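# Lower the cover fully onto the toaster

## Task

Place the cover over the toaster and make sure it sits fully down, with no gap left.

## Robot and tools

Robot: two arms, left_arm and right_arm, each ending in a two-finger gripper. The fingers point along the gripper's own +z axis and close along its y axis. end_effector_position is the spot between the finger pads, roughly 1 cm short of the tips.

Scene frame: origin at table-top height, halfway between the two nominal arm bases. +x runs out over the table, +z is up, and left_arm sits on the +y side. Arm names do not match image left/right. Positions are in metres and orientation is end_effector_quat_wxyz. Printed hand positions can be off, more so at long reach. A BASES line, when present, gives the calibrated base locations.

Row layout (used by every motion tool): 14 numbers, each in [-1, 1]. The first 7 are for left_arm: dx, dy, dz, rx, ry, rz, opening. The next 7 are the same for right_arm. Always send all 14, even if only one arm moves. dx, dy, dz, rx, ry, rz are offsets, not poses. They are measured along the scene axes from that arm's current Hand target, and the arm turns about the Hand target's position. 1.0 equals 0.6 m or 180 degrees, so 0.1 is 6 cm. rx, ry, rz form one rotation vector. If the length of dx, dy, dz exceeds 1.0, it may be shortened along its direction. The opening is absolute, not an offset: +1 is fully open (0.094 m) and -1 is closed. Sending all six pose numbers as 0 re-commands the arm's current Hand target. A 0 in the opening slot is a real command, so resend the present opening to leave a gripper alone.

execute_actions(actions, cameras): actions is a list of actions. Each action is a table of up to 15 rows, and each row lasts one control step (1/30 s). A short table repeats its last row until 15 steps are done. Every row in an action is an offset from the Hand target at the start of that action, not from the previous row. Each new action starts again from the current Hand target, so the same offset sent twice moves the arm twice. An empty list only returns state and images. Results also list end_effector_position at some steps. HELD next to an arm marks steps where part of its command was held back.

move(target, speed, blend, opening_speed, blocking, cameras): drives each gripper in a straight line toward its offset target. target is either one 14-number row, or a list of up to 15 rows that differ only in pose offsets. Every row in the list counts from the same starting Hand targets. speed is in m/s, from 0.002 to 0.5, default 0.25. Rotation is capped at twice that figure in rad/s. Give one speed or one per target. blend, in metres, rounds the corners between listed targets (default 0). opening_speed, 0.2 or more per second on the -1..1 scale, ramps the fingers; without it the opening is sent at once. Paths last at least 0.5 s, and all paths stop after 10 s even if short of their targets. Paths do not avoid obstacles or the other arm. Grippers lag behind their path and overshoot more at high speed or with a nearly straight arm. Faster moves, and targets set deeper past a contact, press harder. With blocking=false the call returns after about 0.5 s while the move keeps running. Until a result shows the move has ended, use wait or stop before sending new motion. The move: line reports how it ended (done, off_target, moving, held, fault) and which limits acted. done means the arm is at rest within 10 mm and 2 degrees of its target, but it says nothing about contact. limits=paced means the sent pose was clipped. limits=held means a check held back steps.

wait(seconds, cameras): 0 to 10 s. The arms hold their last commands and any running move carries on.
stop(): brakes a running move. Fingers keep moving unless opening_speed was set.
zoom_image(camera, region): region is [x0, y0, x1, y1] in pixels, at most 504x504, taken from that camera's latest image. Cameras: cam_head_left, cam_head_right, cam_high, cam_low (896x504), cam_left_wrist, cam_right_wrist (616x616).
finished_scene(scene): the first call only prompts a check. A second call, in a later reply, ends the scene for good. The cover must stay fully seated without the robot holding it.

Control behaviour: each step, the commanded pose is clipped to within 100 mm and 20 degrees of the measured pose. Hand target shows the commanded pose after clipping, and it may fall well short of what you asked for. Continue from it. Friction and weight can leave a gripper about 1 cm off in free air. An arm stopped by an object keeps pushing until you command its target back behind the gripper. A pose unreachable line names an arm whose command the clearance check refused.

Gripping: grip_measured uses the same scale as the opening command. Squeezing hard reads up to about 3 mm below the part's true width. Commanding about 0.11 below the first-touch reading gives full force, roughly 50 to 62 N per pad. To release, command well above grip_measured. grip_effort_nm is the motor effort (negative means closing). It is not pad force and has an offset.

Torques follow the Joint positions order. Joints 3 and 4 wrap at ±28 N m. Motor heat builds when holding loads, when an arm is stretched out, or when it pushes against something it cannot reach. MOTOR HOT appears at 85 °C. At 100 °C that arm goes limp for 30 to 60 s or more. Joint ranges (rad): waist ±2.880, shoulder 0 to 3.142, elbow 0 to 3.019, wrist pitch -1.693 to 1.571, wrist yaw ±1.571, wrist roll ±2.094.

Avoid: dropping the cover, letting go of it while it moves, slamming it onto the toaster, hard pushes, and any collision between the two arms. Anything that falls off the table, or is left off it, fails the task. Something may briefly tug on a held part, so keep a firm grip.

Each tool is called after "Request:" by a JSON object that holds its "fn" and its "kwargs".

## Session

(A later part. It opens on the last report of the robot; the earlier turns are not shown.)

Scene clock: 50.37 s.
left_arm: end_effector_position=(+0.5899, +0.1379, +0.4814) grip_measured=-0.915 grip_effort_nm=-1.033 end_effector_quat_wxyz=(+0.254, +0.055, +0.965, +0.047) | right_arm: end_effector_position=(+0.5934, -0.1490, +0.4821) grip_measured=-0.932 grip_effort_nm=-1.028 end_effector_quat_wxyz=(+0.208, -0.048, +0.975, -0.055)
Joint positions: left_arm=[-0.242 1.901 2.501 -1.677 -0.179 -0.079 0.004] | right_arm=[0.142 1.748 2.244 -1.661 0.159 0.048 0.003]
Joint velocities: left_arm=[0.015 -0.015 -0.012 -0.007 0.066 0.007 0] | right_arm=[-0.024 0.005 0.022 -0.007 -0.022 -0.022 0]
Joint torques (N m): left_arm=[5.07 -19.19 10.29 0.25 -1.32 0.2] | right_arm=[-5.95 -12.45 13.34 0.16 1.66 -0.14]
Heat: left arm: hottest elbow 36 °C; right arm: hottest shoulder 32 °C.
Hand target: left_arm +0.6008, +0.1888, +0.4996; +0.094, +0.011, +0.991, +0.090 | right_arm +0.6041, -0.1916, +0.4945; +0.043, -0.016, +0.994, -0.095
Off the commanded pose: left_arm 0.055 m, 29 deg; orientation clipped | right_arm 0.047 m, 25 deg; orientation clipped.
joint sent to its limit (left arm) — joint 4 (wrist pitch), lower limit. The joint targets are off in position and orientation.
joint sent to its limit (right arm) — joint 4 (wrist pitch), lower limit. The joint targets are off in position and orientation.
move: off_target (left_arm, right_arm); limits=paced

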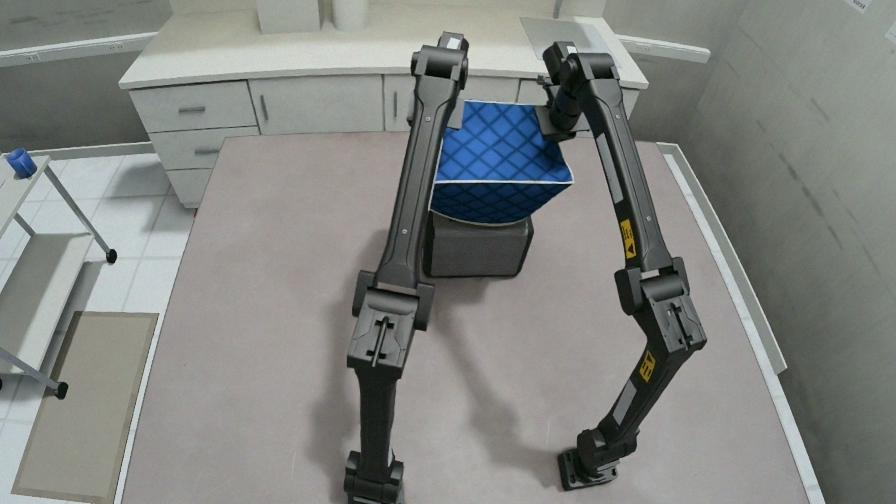

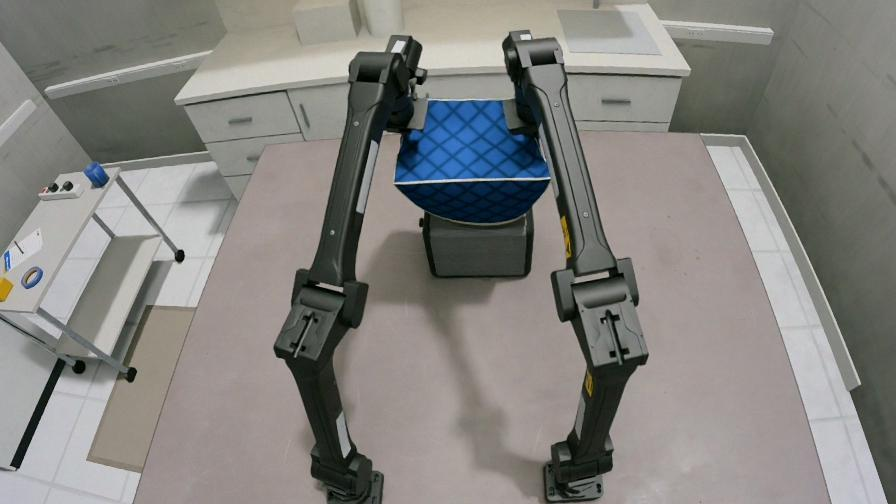

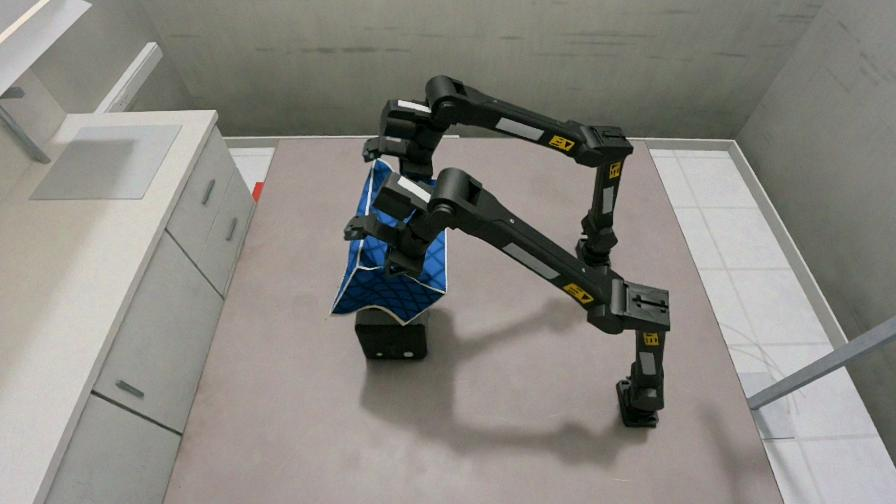

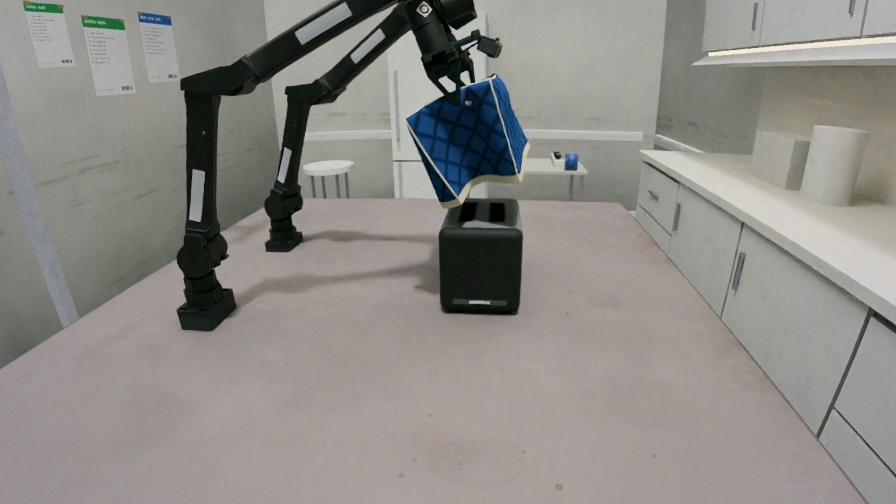

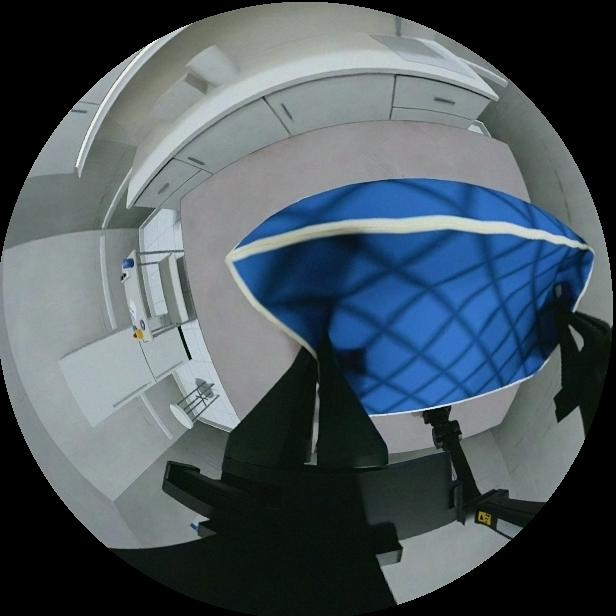

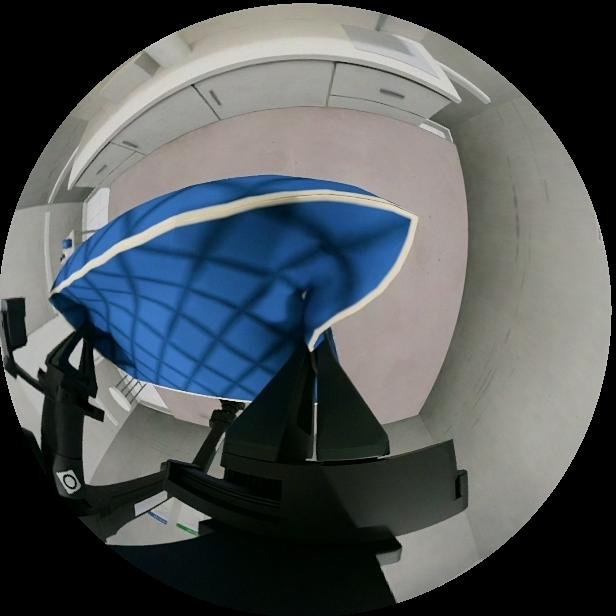

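Request:
{"fn": "move", "kwargs": {"target": [[-0.025,0.125,0,0,0,0,-1, -0.03,0.18,0,0,0,0,-1],[-0.025,0.125,-0.12,0,0,0,-1, -0.03,0.18,-0.12,0,0,0,-1]], "speed": 0.15}}

Request:
{"fn": "zoom_image", "kwargs": {"camera": "cam_high", "region": [300, 150, 520, 380]}}

Request:
{"fn": "zoom_image", "kwargs": {"camera": "cam_low", "region": [340, 60, 640, 340]}}

Scene clock: 58.70 s.
left_arm: end_effector_position=(+0.5900, +0.2199, +0.4116) grip_measured=-0.915 grip_effort_nm=-1.023 end_effector_quat_wxyz=(+0.163, +0.050, +0.983, +0.072) | right_arm: end_effector_position=(+0.5816, -0.0624, +0.4288) grip_measured=-0.932 grip_effort_nm=-1.038 end_effector_quat_wxyz=(+0.164, -0.043, +0.984, -0.049)
Joint positions: left_arm=[-0.11 1.892 2.327 -1.684 -0.16 0.024 0.004] | right_arm=[0.297 1.787 2.168 -1.661 0.186 0.218 0.003]
Joint velocities: left_arm=[-0.005 0.005 -0.012 0.012 0.022 -0.095 0] | right_arm=[-0.005 -0.005 -0.027 0.002 -0.037 0.037 0]
Joint torques (N m): left_arm=[4.66 -22.77 7.32 0.28 -1.19 0.01] | right_arm=[-3.25 -13.92 8.28 0.01 1.07 0.19]
Heat: left arm: hottest elbow 37 °C; right arm: hottest shoulder 32 °C.
Hand target: left_arm +0.5858, +0.2649, +0.4285; +0.094, +0.009, +0.991, +0.090 | right_arm +0.5847, -0.0836, +0.4221; +0.042, -0.016, +0.995, -0.093
Off the commanded pose: left_arm 0.047 m, 9 deg | right_arm 0.023 m, 15 deg.
joint sent to its limit (left arm) — joint 4 (wrist pitch), lower limit. The joint targets are off in orientation, not in position.
joint sent to its limit (right arm) — joint 4 (wrist pitch), lower limit. The joint targets are off in orientation, not in position.
move: off_target (left_arm, right_arm); limits=paced

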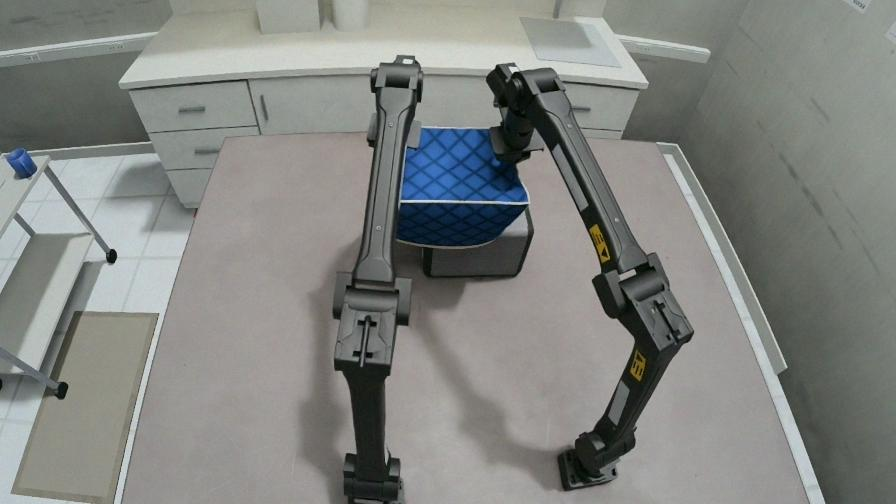

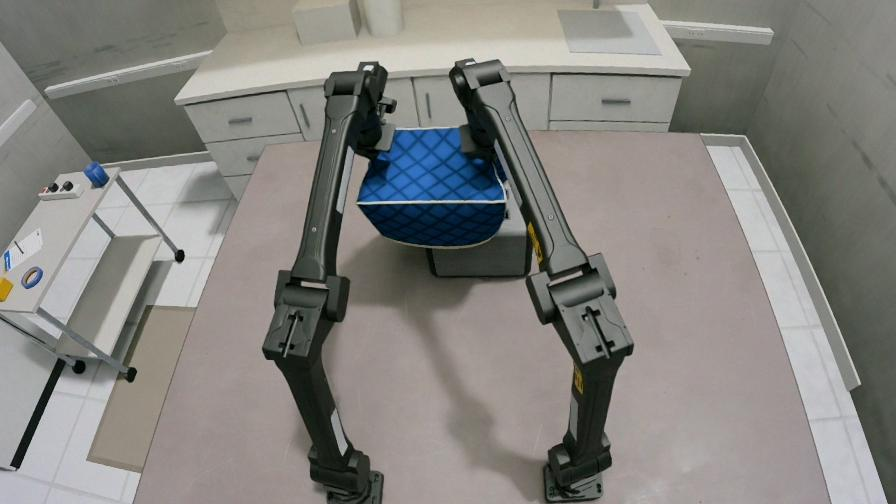

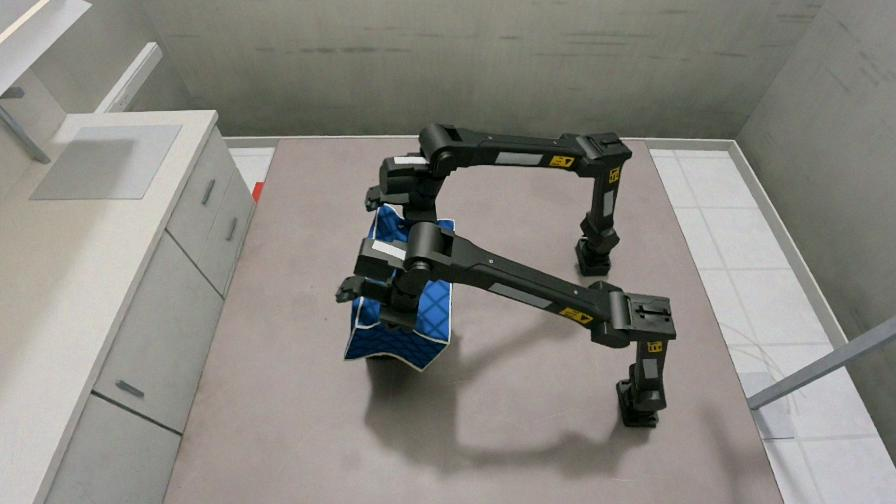

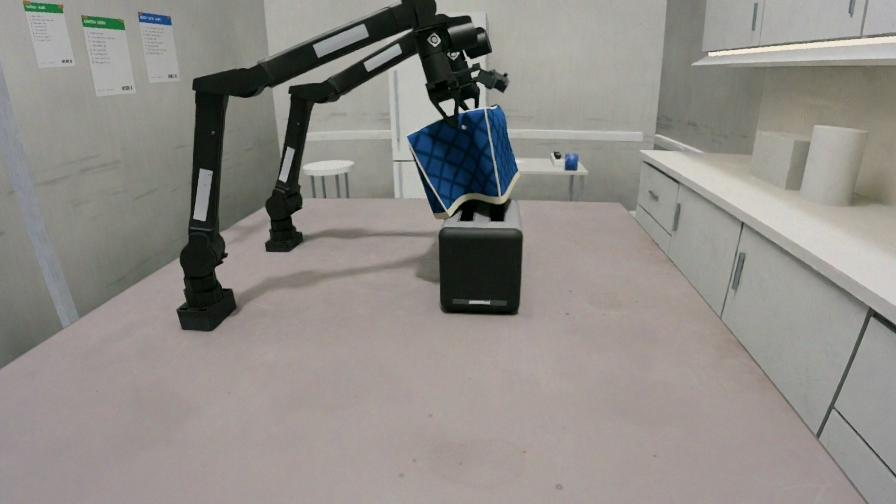

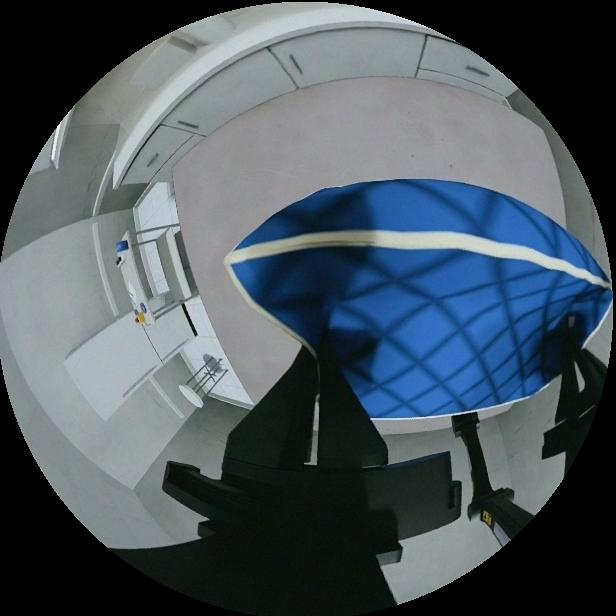

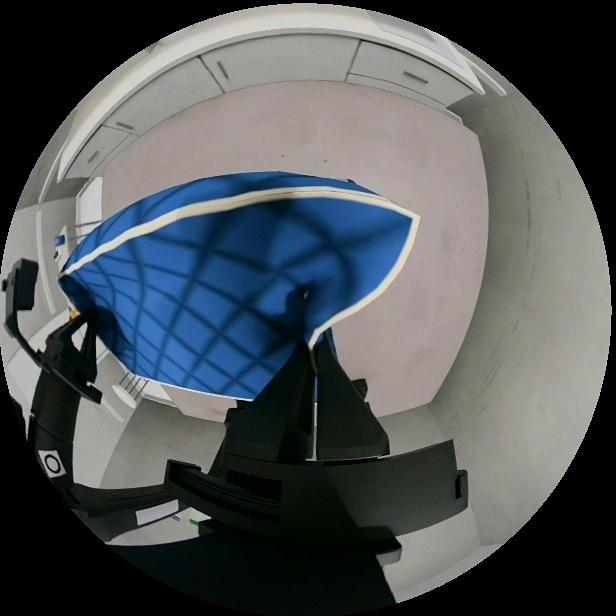

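Scaled by 2.191.

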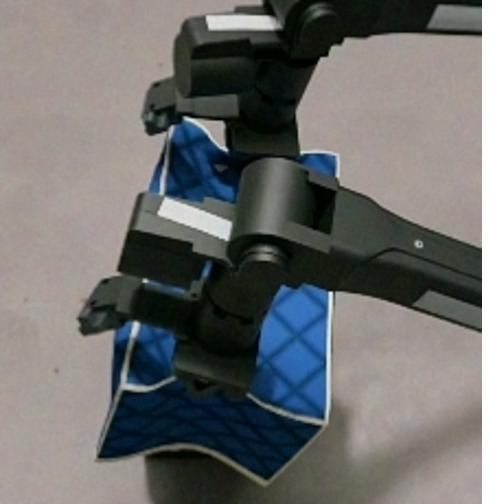

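Scaled by 1.680.

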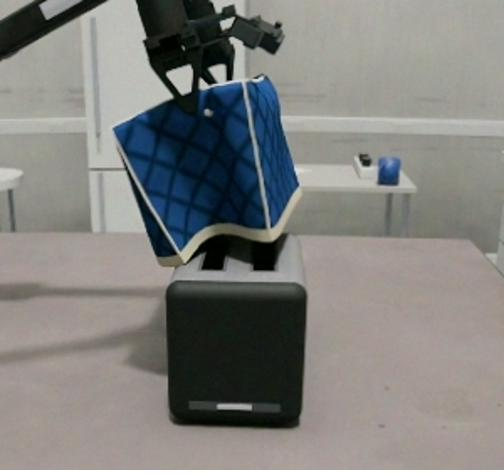

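Request:
{"fn": "move", "kwargs": {"target": [[0.015,-0.02,-0.17,0,0,0,-1, 0.015,0.0,0,0,0,0,-1],[0.015,-0.06,-0.22,0,0,0,-1, 0.015,-0.08,-0.03,0,0,0,-1],[0.015,-0.09,-0.23,0,0,0,-1, 0.015,-0.16,-0.03,0,0,0,-1]], "speed": 0.13, "cameras": ["cam_high","cam_low","cam_head_left"]}}

Request:
{"fn": "zoom_image", "kwargs": {"camera": "cam_high", "region": [300, 150, 520, 380]}}

Request:
{"fn": "zoom_image", "kwargs": {"camera": "cam_low", "region": [340, 60, 640, 340]}}

Request:
{"fn": "zoom_image", "kwargs": {"camera": "cam_head_left", "region": [370, 90, 600, 300]}}

Scene clock: 72.53 s.
left_arm: end_effector_position=(+0.5868, +0.1742, +0.3083) grip_measured=-0.917 grip_effort_nm=-1.033 end_effector_quat_wxyz=(+0.109, +0.035, +0.991, +0.066) | right_arm: end_effector_position=(+0.5907, -0.1142, +0.3963) grip_measured=-0.932 grip_effort_nm=-1.033 end_effector_quat_wxyz=(+0.120, -0.054, +0.990, -0.051)
Joint positions: left_arm=[-0.183 1.892 2.064 -1.543 -0.161 -0.09 0.004] | right_arm=[0.195 1.799 2.111 -1.661 0.141 0.108 0.003]
Joint velocities: left_arm=[0.005 -0.005 0.002 -0.002 0.007 0.037 0.001] | right_arm=[-0.005 0.015 -0.017 -0.002 -0.081 0.022 0]
Joint torques (N m): left_arm=[3.72 -19.55 6.32 0.46 -1.65 0.03] | right_arm=[-8.12 -15.91 8.53 -0.06 2.2 -0.15]
Heat: left arm: hottest elbow 36 °C; right arm: hottest shoulder 33 °C.
Hand target: left_arm +0.5939, +0.2133, +0.2896; +0.094, +0.008, +0.991, +0.091 | right_arm +0.5937, -0.1798, +0.4045; +0.043, -0.016, +0.994, -0.095
Off the commanded pose: left_arm 0.042 m, 4 deg | right_arm 0.066 m, 11 deg.
joint sent to its limit (right arm) — joint 4 (wrist pitch), lower limit. The joint targets are off in position and orientation.
move: off_target (left_arm, right_arm)
Images, in order (width x height): cam_head_left 896x504, cam_high 896x504, cam_low 896x504.

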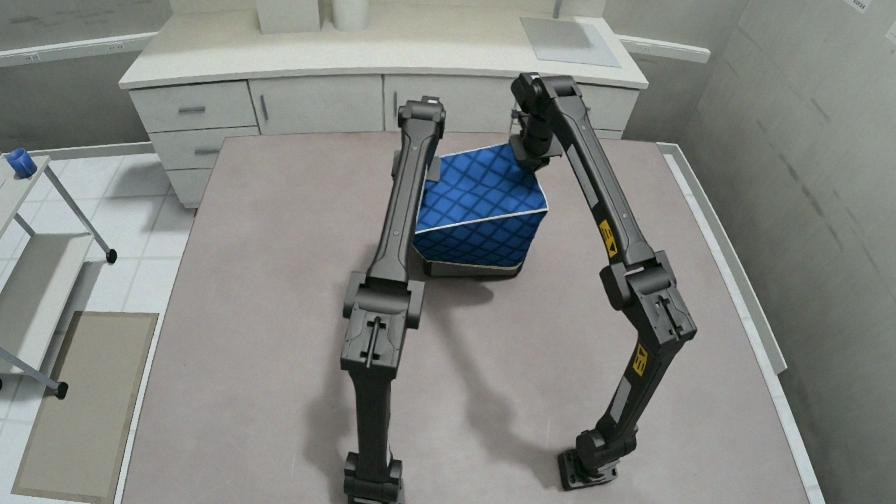

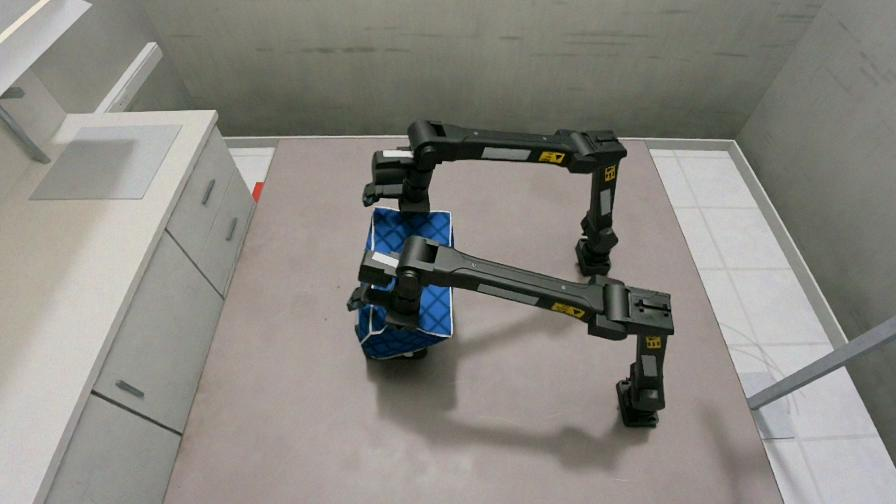

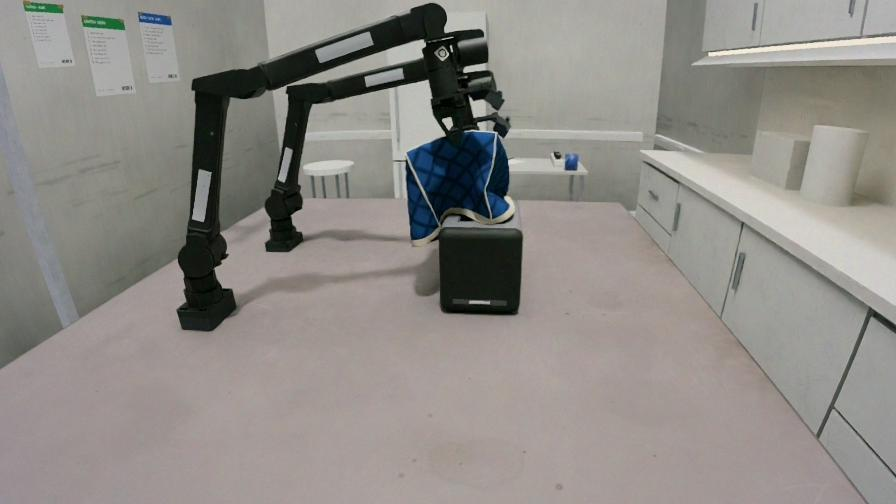

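Scaled by 2.191.

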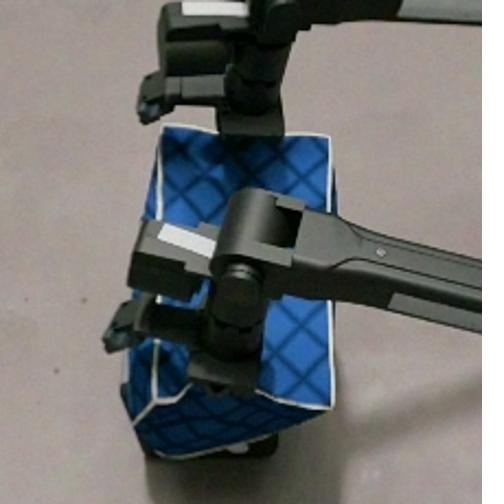

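Scaled by 1.680.

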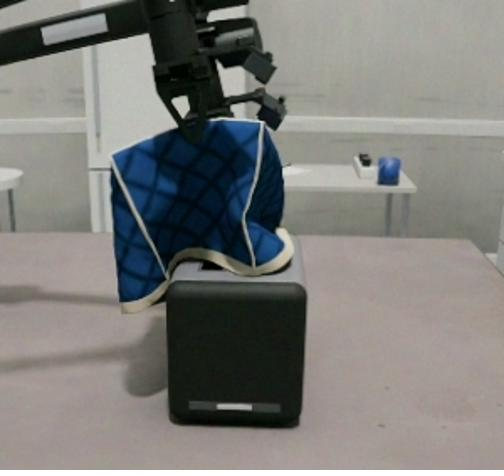

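Scaled by 2.191.

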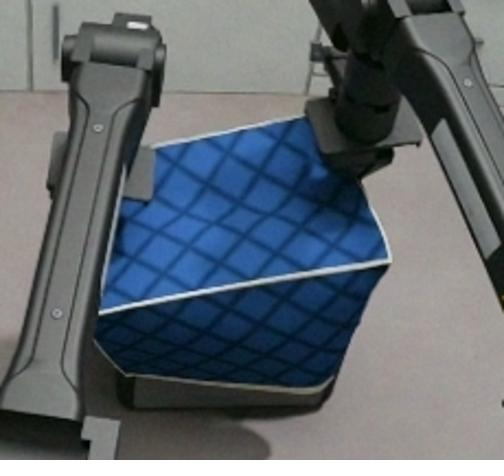

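Request:
{"fn": "move", "kwargs": {"target": [[0.0,0.02,0.22,0,0,0,-1, 0.0,0.06,0.12,0,0,0,-1],[0.07,0.07,0.22,0,0,0,-1, 0.065,0.14,0.08,0,0,0,-1]], "speed": 0.15, "cameras": ["cam_high","cam_low"]}}

Request:
{"fn": "zoom_image", "kwargs": {"camera": "cam_high", "region": [300, 150, 520, 380]}}

Request:
{"fn": "zoom_image", "kwargs": {"camera": "cam_low", "region": [340, 60, 640, 340]}}

Scene clock: 79.67 s.
left_arm: end_effector_position=(+0.6286, +0.2127, +0.4094) grip_measured=-0.917 grip_effort_nm=-1.018 end_effector_quat_wxyz=(+0.188, +0.040, +0.979, +0.070) | right_arm: end_effector_position=(+0.6239, -0.0725, +0.4339) grip_measured=-0.932 grip_effort_nm=-1.033 end_effector_quat_wxyz=(+0.185, -0.052, +0.980, -0.050)
Joint positions: left_arm=[-0.115 2.001 2.482 -1.682 -0.164 0.002 0.004] | right_arm=[0.259 1.887 2.32 -1.663 0.184 0.157 0.003]
Joint velocities: left_arm=[0.005 0.005 0.012 0.007 0.022 -0.051 0] | right_arm=[0.005 0.005 -0.017 -0.032 0.007 0.022 0]
Joint torques (N m): left_arm=[4.13 -20.72 10.44 0.27 -1.12 0.18] | right_arm=[-3.55 -14.8 13.57 0.17 1.31 0.23]
Heat: left arm: hottest elbow 36 °C; right arm: hottest shoulder 34 °C.
Hand target: left_arm +0.6371, +0.2528, +0.4228; +0.094, +0.010, +0.991, +0.090 | right_arm +0.6331, -0.0956, +0.4521; +0.042, -0.016, +0.995, -0.093
Off the commanded pose: left_arm 0.045 m, 12 deg | right_arm 0.031 m, 18 deg.
joint sent to its limit (left arm) — joint 4 (wrist pitch), lower limit. The joint targets are off in position and orientation.
joint sent to its limit (right arm) — joint 4 (wrist pitch), lower limit. The joint targets are off in orientation, not in position.
move: off_target (left_arm, right_arm)
Images, in order (width x height): cam_high 896x504, cam_low 896x504.

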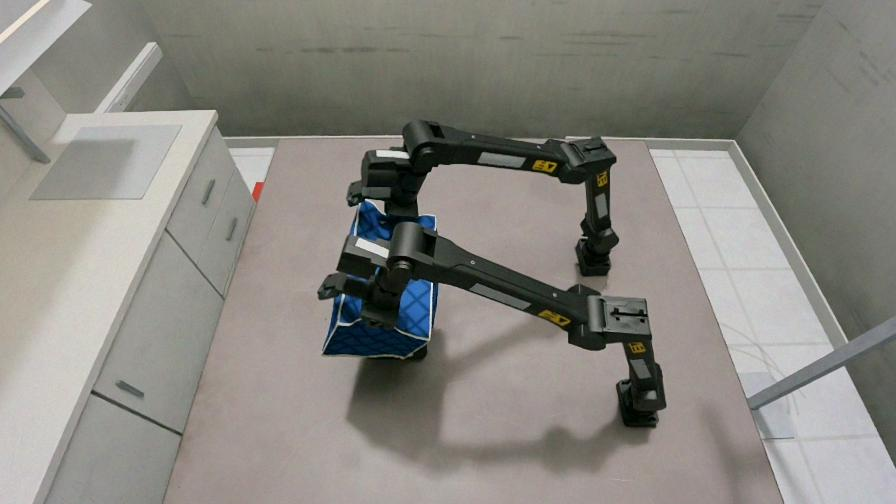

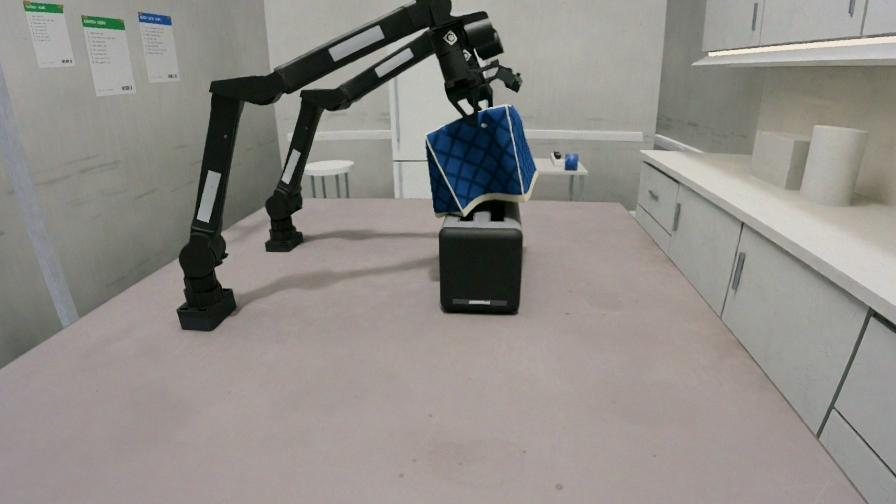

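Scaled by 2.191.

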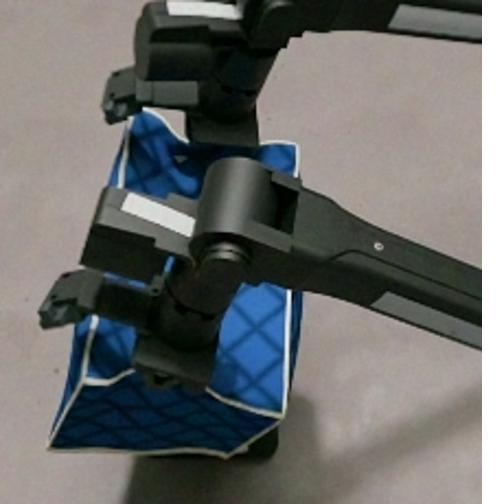

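Scaled by 1.680.

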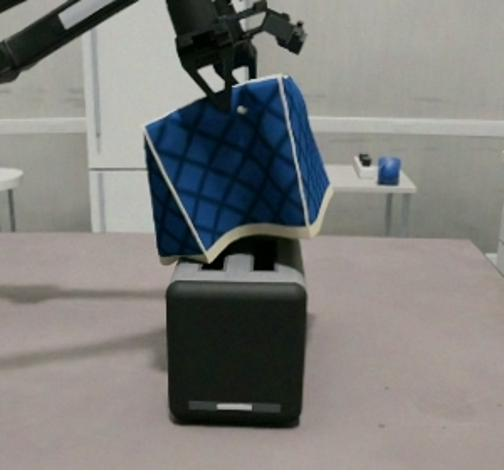

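Request:
{"fn": "move", "kwargs": {"target": [[-0.025,0,-0.17,0,0,0,-1, -0.025,0.0,-0.04,0,0,0,-1],[-0.025,-0.04,-0.22,0,0,0,-1, -0.025,-0.08,-0.08,0,0,0,-1],[-0.025,-0.07,-0.23,0,0,0,-1, -0.025,-0.16,-0.08,0,0,0,-1]], "speed": 0.13, "cameras": ["cam_high","cam_low","cam_head_left"]}}

Request:
{"fn": "zoom_image", "kwargs": {"camera": "cam_high", "region": [300, 150, 520, 380]}}

Request:
{"fn": "zoom_image", "kwargs": {"camera": "cam_low", "region": [340, 60, 640, 340]}}

Request:
{"fn": "zoom_image", "kwargs": {"camera": "cam_head_left", "region": [370, 90, 600, 300]}}

Scene clock: 88.77 s.
left_arm: end_effector_position=(+0.6166, +0.1663, +0.2909) grip_measured=-0.918 grip_effort_nm=-1.028 end_effector_quat_wxyz=(+0.101, +0.040, +0.992, +0.068) | right_arm: end_effector_position=(+0.6206, -0.1219, +0.3862) grip_measured=-0.932 grip_effort_nm=-1.038 end_effector_quat_wxyz=(+0.122, -0.057, +0.989, -0.054)
Joint positions: left_arm=[-0.187 2.001 2.187 -1.574 -0.162 -0.087 0.004] | right_arm=[0.173 1.879 2.199 -1.664 0.143 0.078 0.003]
Joint velocities: left_arm=[0.005 -0.005 -0.002 0.002 0.037 -0.022 0] | right_arm=[-0.005 -0.005 0.007 -0.002 -0.051 -0.022 0]
Joint torques (N m): left_arm=[4.66 -22.65 6.28 0.34 -1.58 0.02] | right_arm=[-8.29 -18.2 8.09 0.03 2.12 -0.11]
Heat: left arm: hottest elbow 36 °C; right arm: hottest shoulder 34 °C.
Hand target: left_arm +0.6211, +0.2132, +0.2838; +0.094, +0.008, +0.991, +0.091 | right_arm +0.6179, -0.1919, +0.4044; +0.043, -0.016, +0.994, -0.096
Off the commanded pose: left_arm 0.045 m, 4 deg | right_arm 0.072 m, 11 deg.
joint sent to its limit (right arm) — joint 4 (wrist pitch), lower limit. The joint targets are off in position and orientation.
move: off_target (left_arm, right_arm)
Images, in order (width x height): cam_head_left 896x504, cam_high 896x504, cam_low 896x504.

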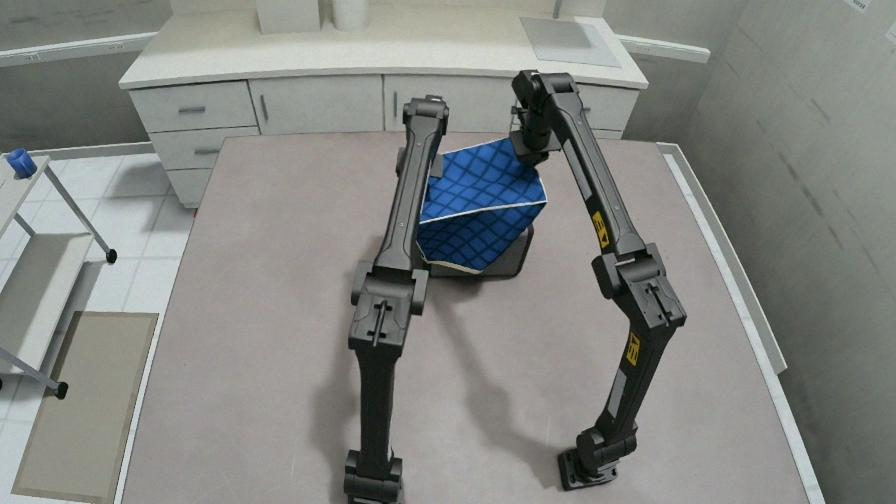

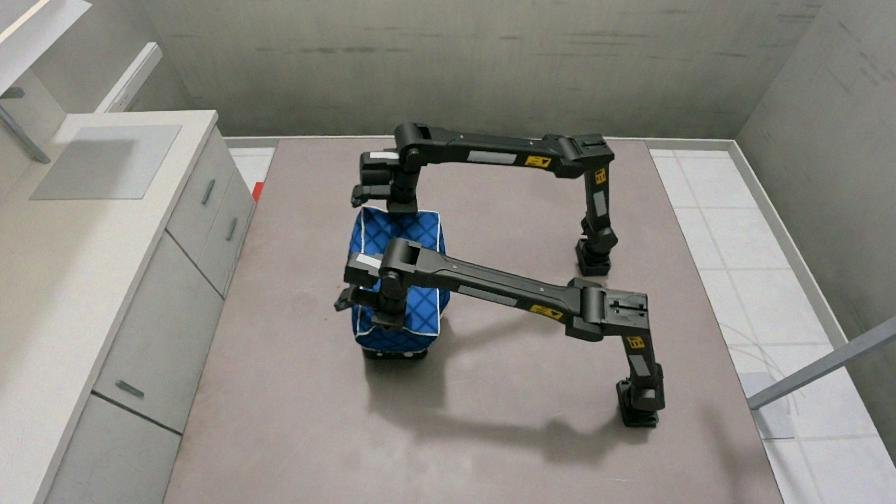

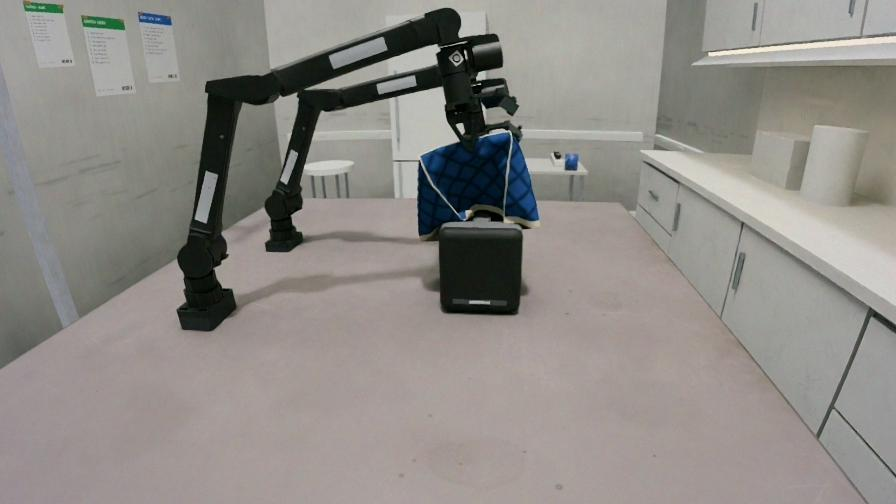

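Scaled by 2.191.

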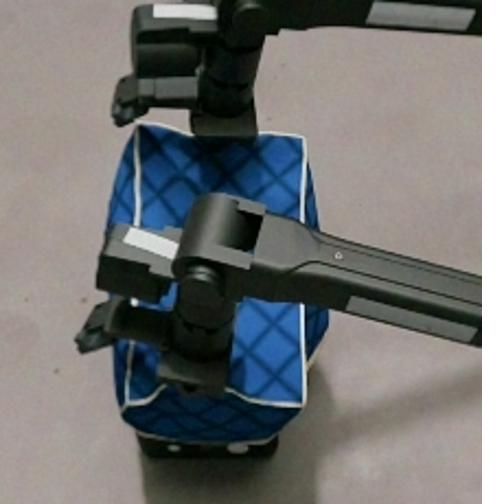

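Scaled by 1.680.

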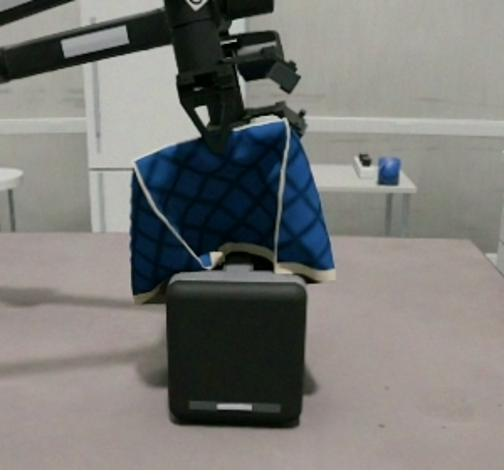

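Scaled by 2.191.

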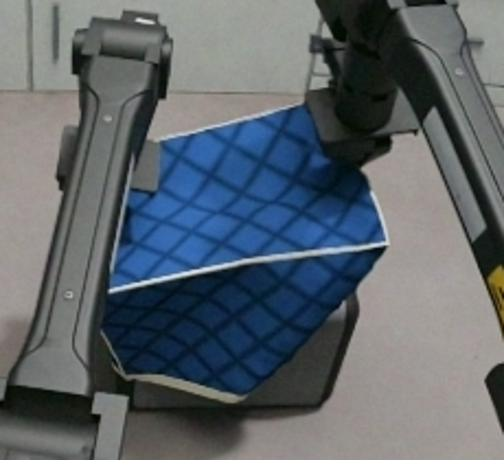

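Request:
{"fn": "move", "kwargs": {"target": [[0,-0.02,0,0,0,0,-1, 0,0.03,0.1,0,0,0,-1],[-0.01,-0.1,0.03,0,0,0,-1, -0.01,-0.06,0.1,0,0,0,-1]], "speed": 0.15, "cameras": ["cam_high","cam_low","cam_head_left"]}}

Request:
{"fn": "zoom_image", "kwargs": {"camera": "cam_low", "region": [340, 60, 640, 340]}}

Request:
{"fn": "zoom_image", "kwargs": {"camera": "cam_head_left", "region": [370, 90, 600, 300]}}

Scene clock: 98.53 s.
left_arm: end_effector_position=(+0.6052, +0.1348, +0.3111) grip_measured=-0.918 grip_effort_nm=-1.038 end_effector_quat_wxyz=(+0.105, +0.019, +0.991, +0.075) | right_arm: end_effector_position=(+0.6205, -0.1527, +0.3979) grip_measured=-0.932 grip_effort_nm=-1.038 end_effector_quat_wxyz=(+0.128, -0.065, +0.988, -0.058)
Joint positions: left_arm=[-0.245 2.001 2.24 -1.634 -0.192 -0.184 0.004] | right_arm=[0.122 1.859 2.199 -1.664 0.138 0.011 0.003]
Joint velocities: left_arm=[0.015 -0.005 0.002 -0.012 -0.037 -0.022 0] | right_arm=[0.005 -0.005 0.002 0.007 -0.051 -0.037 -0.002]
Joint torques (N m): left_arm=[1.44 -19.66 9.44 -0.47 -1.05 0.05] | right_arm=[-8.7 -20.54 13.05 0.06 2.23 -0.17]
Heat: left arm: hottest elbow 36 °C; right arm: hottest shoulder 35 °C.
Hand target: left_arm +0.6146, +0.1531, +0.3009; +0.093, +0.008, +0.991, +0.091 | right_arm +0.6129, -0.2274, +0.4646; +0.043, -0.016, +0.994, -0.096
Off the commanded pose: left_arm 0.023 m, 3 deg | right_arm 0.101 m, 12 deg; position clipped.
joint sent to its limit (right arm) — joint 4 (wrist pitch), lower limit. The joint targets are off in position and orientation.
move: off_target (left_arm, right_arm); limits=paced
Images, in order (width x height): cam_head_left 896x504, cam_high 896x504, cam_low 896x504.

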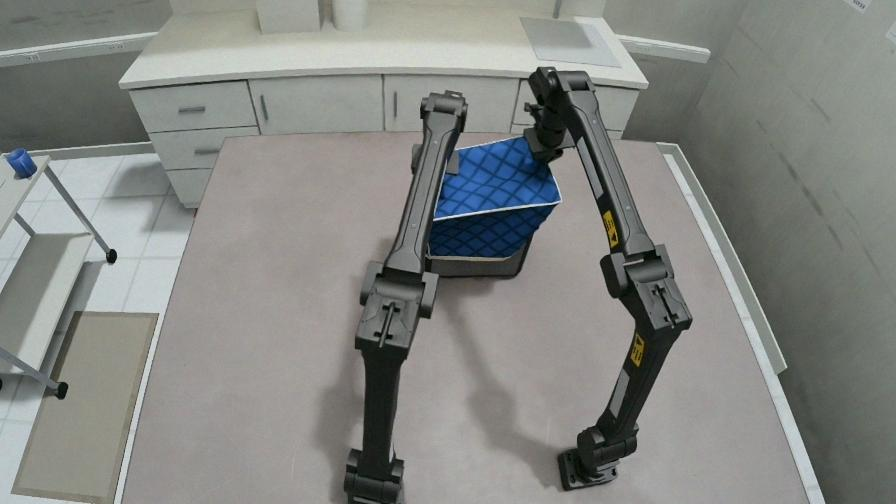

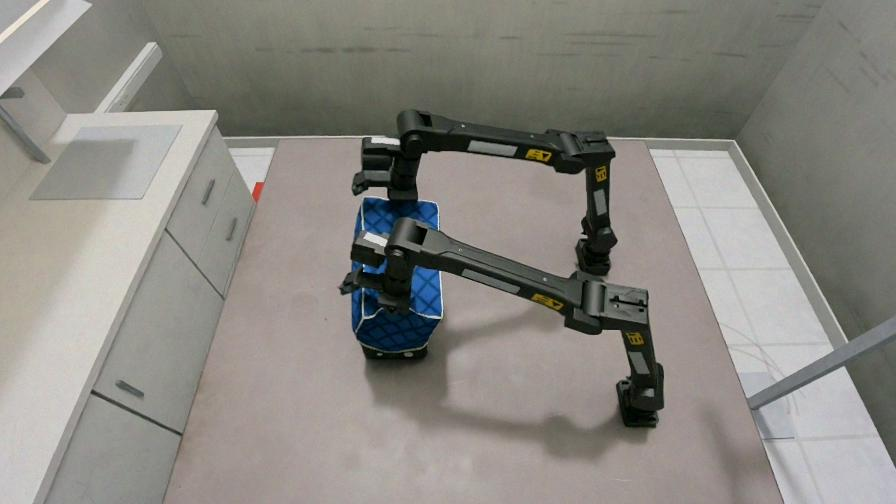

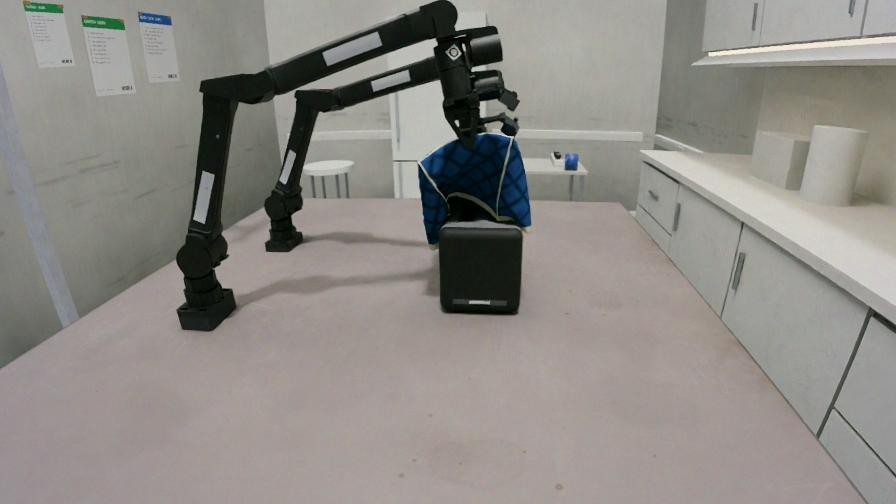

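Scaled by 1.680.

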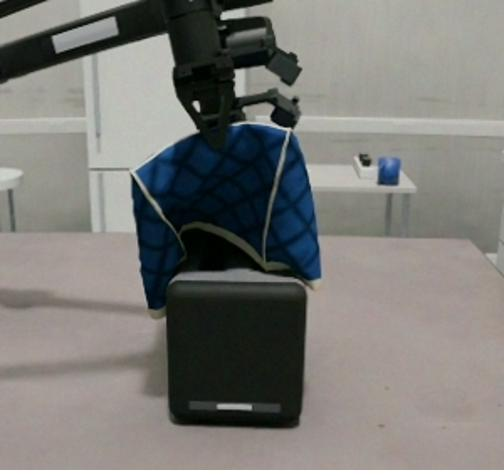

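Scaled by 2.191.

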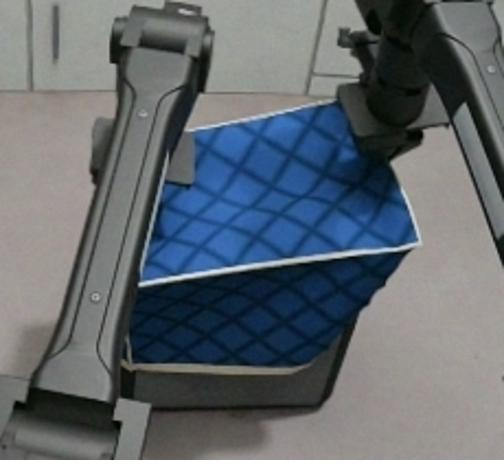

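Request:
{"fn": "move", "kwargs": {"target": [0,-0.15,0.06,0,0,0,-1,0,-0.08,-0.04,0,0,0,-1], "speed": 0.13, "cameras": ["cam_high","cam_low","cam_head_left"]}}

Scene clock: 116.80 s.
left_arm: end_effector_position=(+0.6054, +0.0684, +0.3446) grip_measured=-0.918 grip_effort_nm=-1.028 end_effector_quat_wxyz=(+0.148, +0.016, +0.986, +0.074) | right_arm: end_effector_position=(+0.6229, -0.2123, +0.3976) grip_measured=-0.933 grip_effort_nm=-1.038 end_effector_quat_wxyz=(+0.119, -0.056, +0.989, -0.068)
Joint positions: left_arm=[-0.352 2.042 2.385 -1.677 -0.235 -0.286 0.004] | right_arm=[0.025 1.859 2.199 -1.672 0.136 -0.069 0.003]
Joint velocities: left_arm=[-0.005 0.005 -0.002 -0.002 0.022 0.022 -0.001] | right_arm=[-0.005 0.005 -0.012 0.002 -0.037 -0.022 0]
Joint torques (N m): left_arm=[-0.09 -19.78 9.89 -0.13 -0.32 -0.04] | right_arm=[-7.53 -18.9 10.99 0.34 2.17 -0.1]
Heat: left arm: hottest elbow 36 °C; right arm: hottest shoulder 39 °C.
Hand target: left_arm +0.6140, +0.0627, +0.3355; +0.092, +0.009, +0.992, +0.091 | right_arm +0.6127, -0.2754, +0.4405; +0.043, -0.016, +0.994, -0.098
Off the commanded pose: left_arm 0.013 m, 7 deg | right_arm 0.077 m, 10 deg.
joint sent to its limit (left arm) — joint 4 (wrist pitch), lower limit. The joint targets are off in orientation, not in position.
joint sent to its limit (right arm) — joint 4 (wrist pitch), lower limit. The joint targets are off in position and orientation.
move: off_target (left_arm, right_arm); limits=paced
Images, in order (width x height): cam_head_left 896x504, cam_high 896x504, cam_low 896x504.

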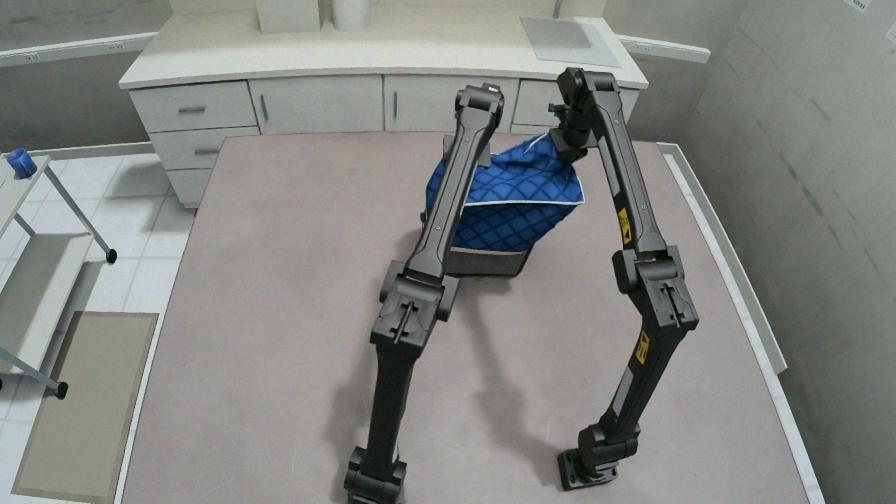

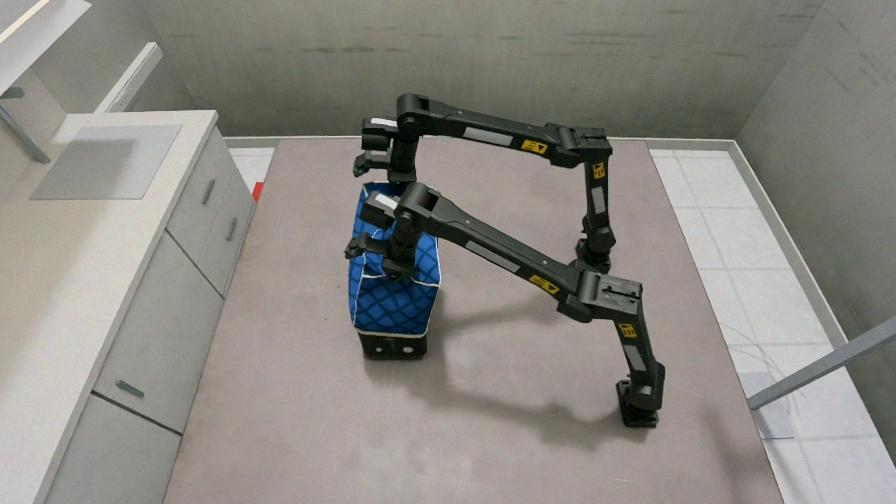

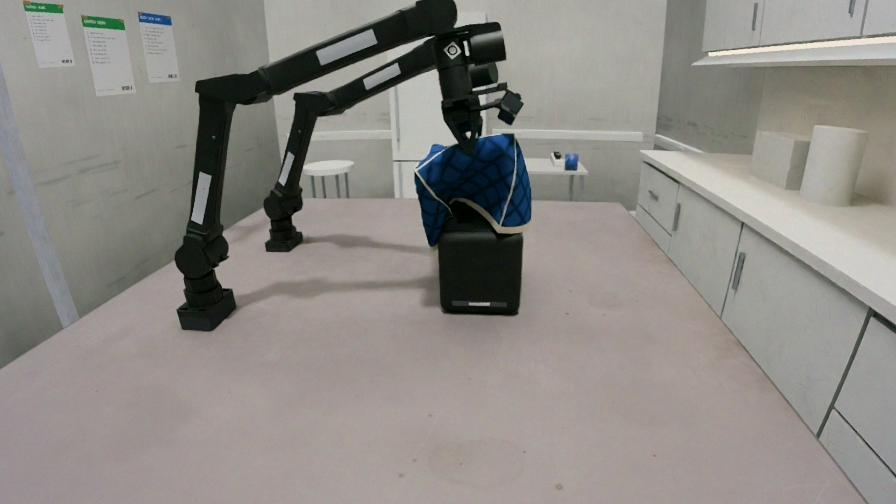

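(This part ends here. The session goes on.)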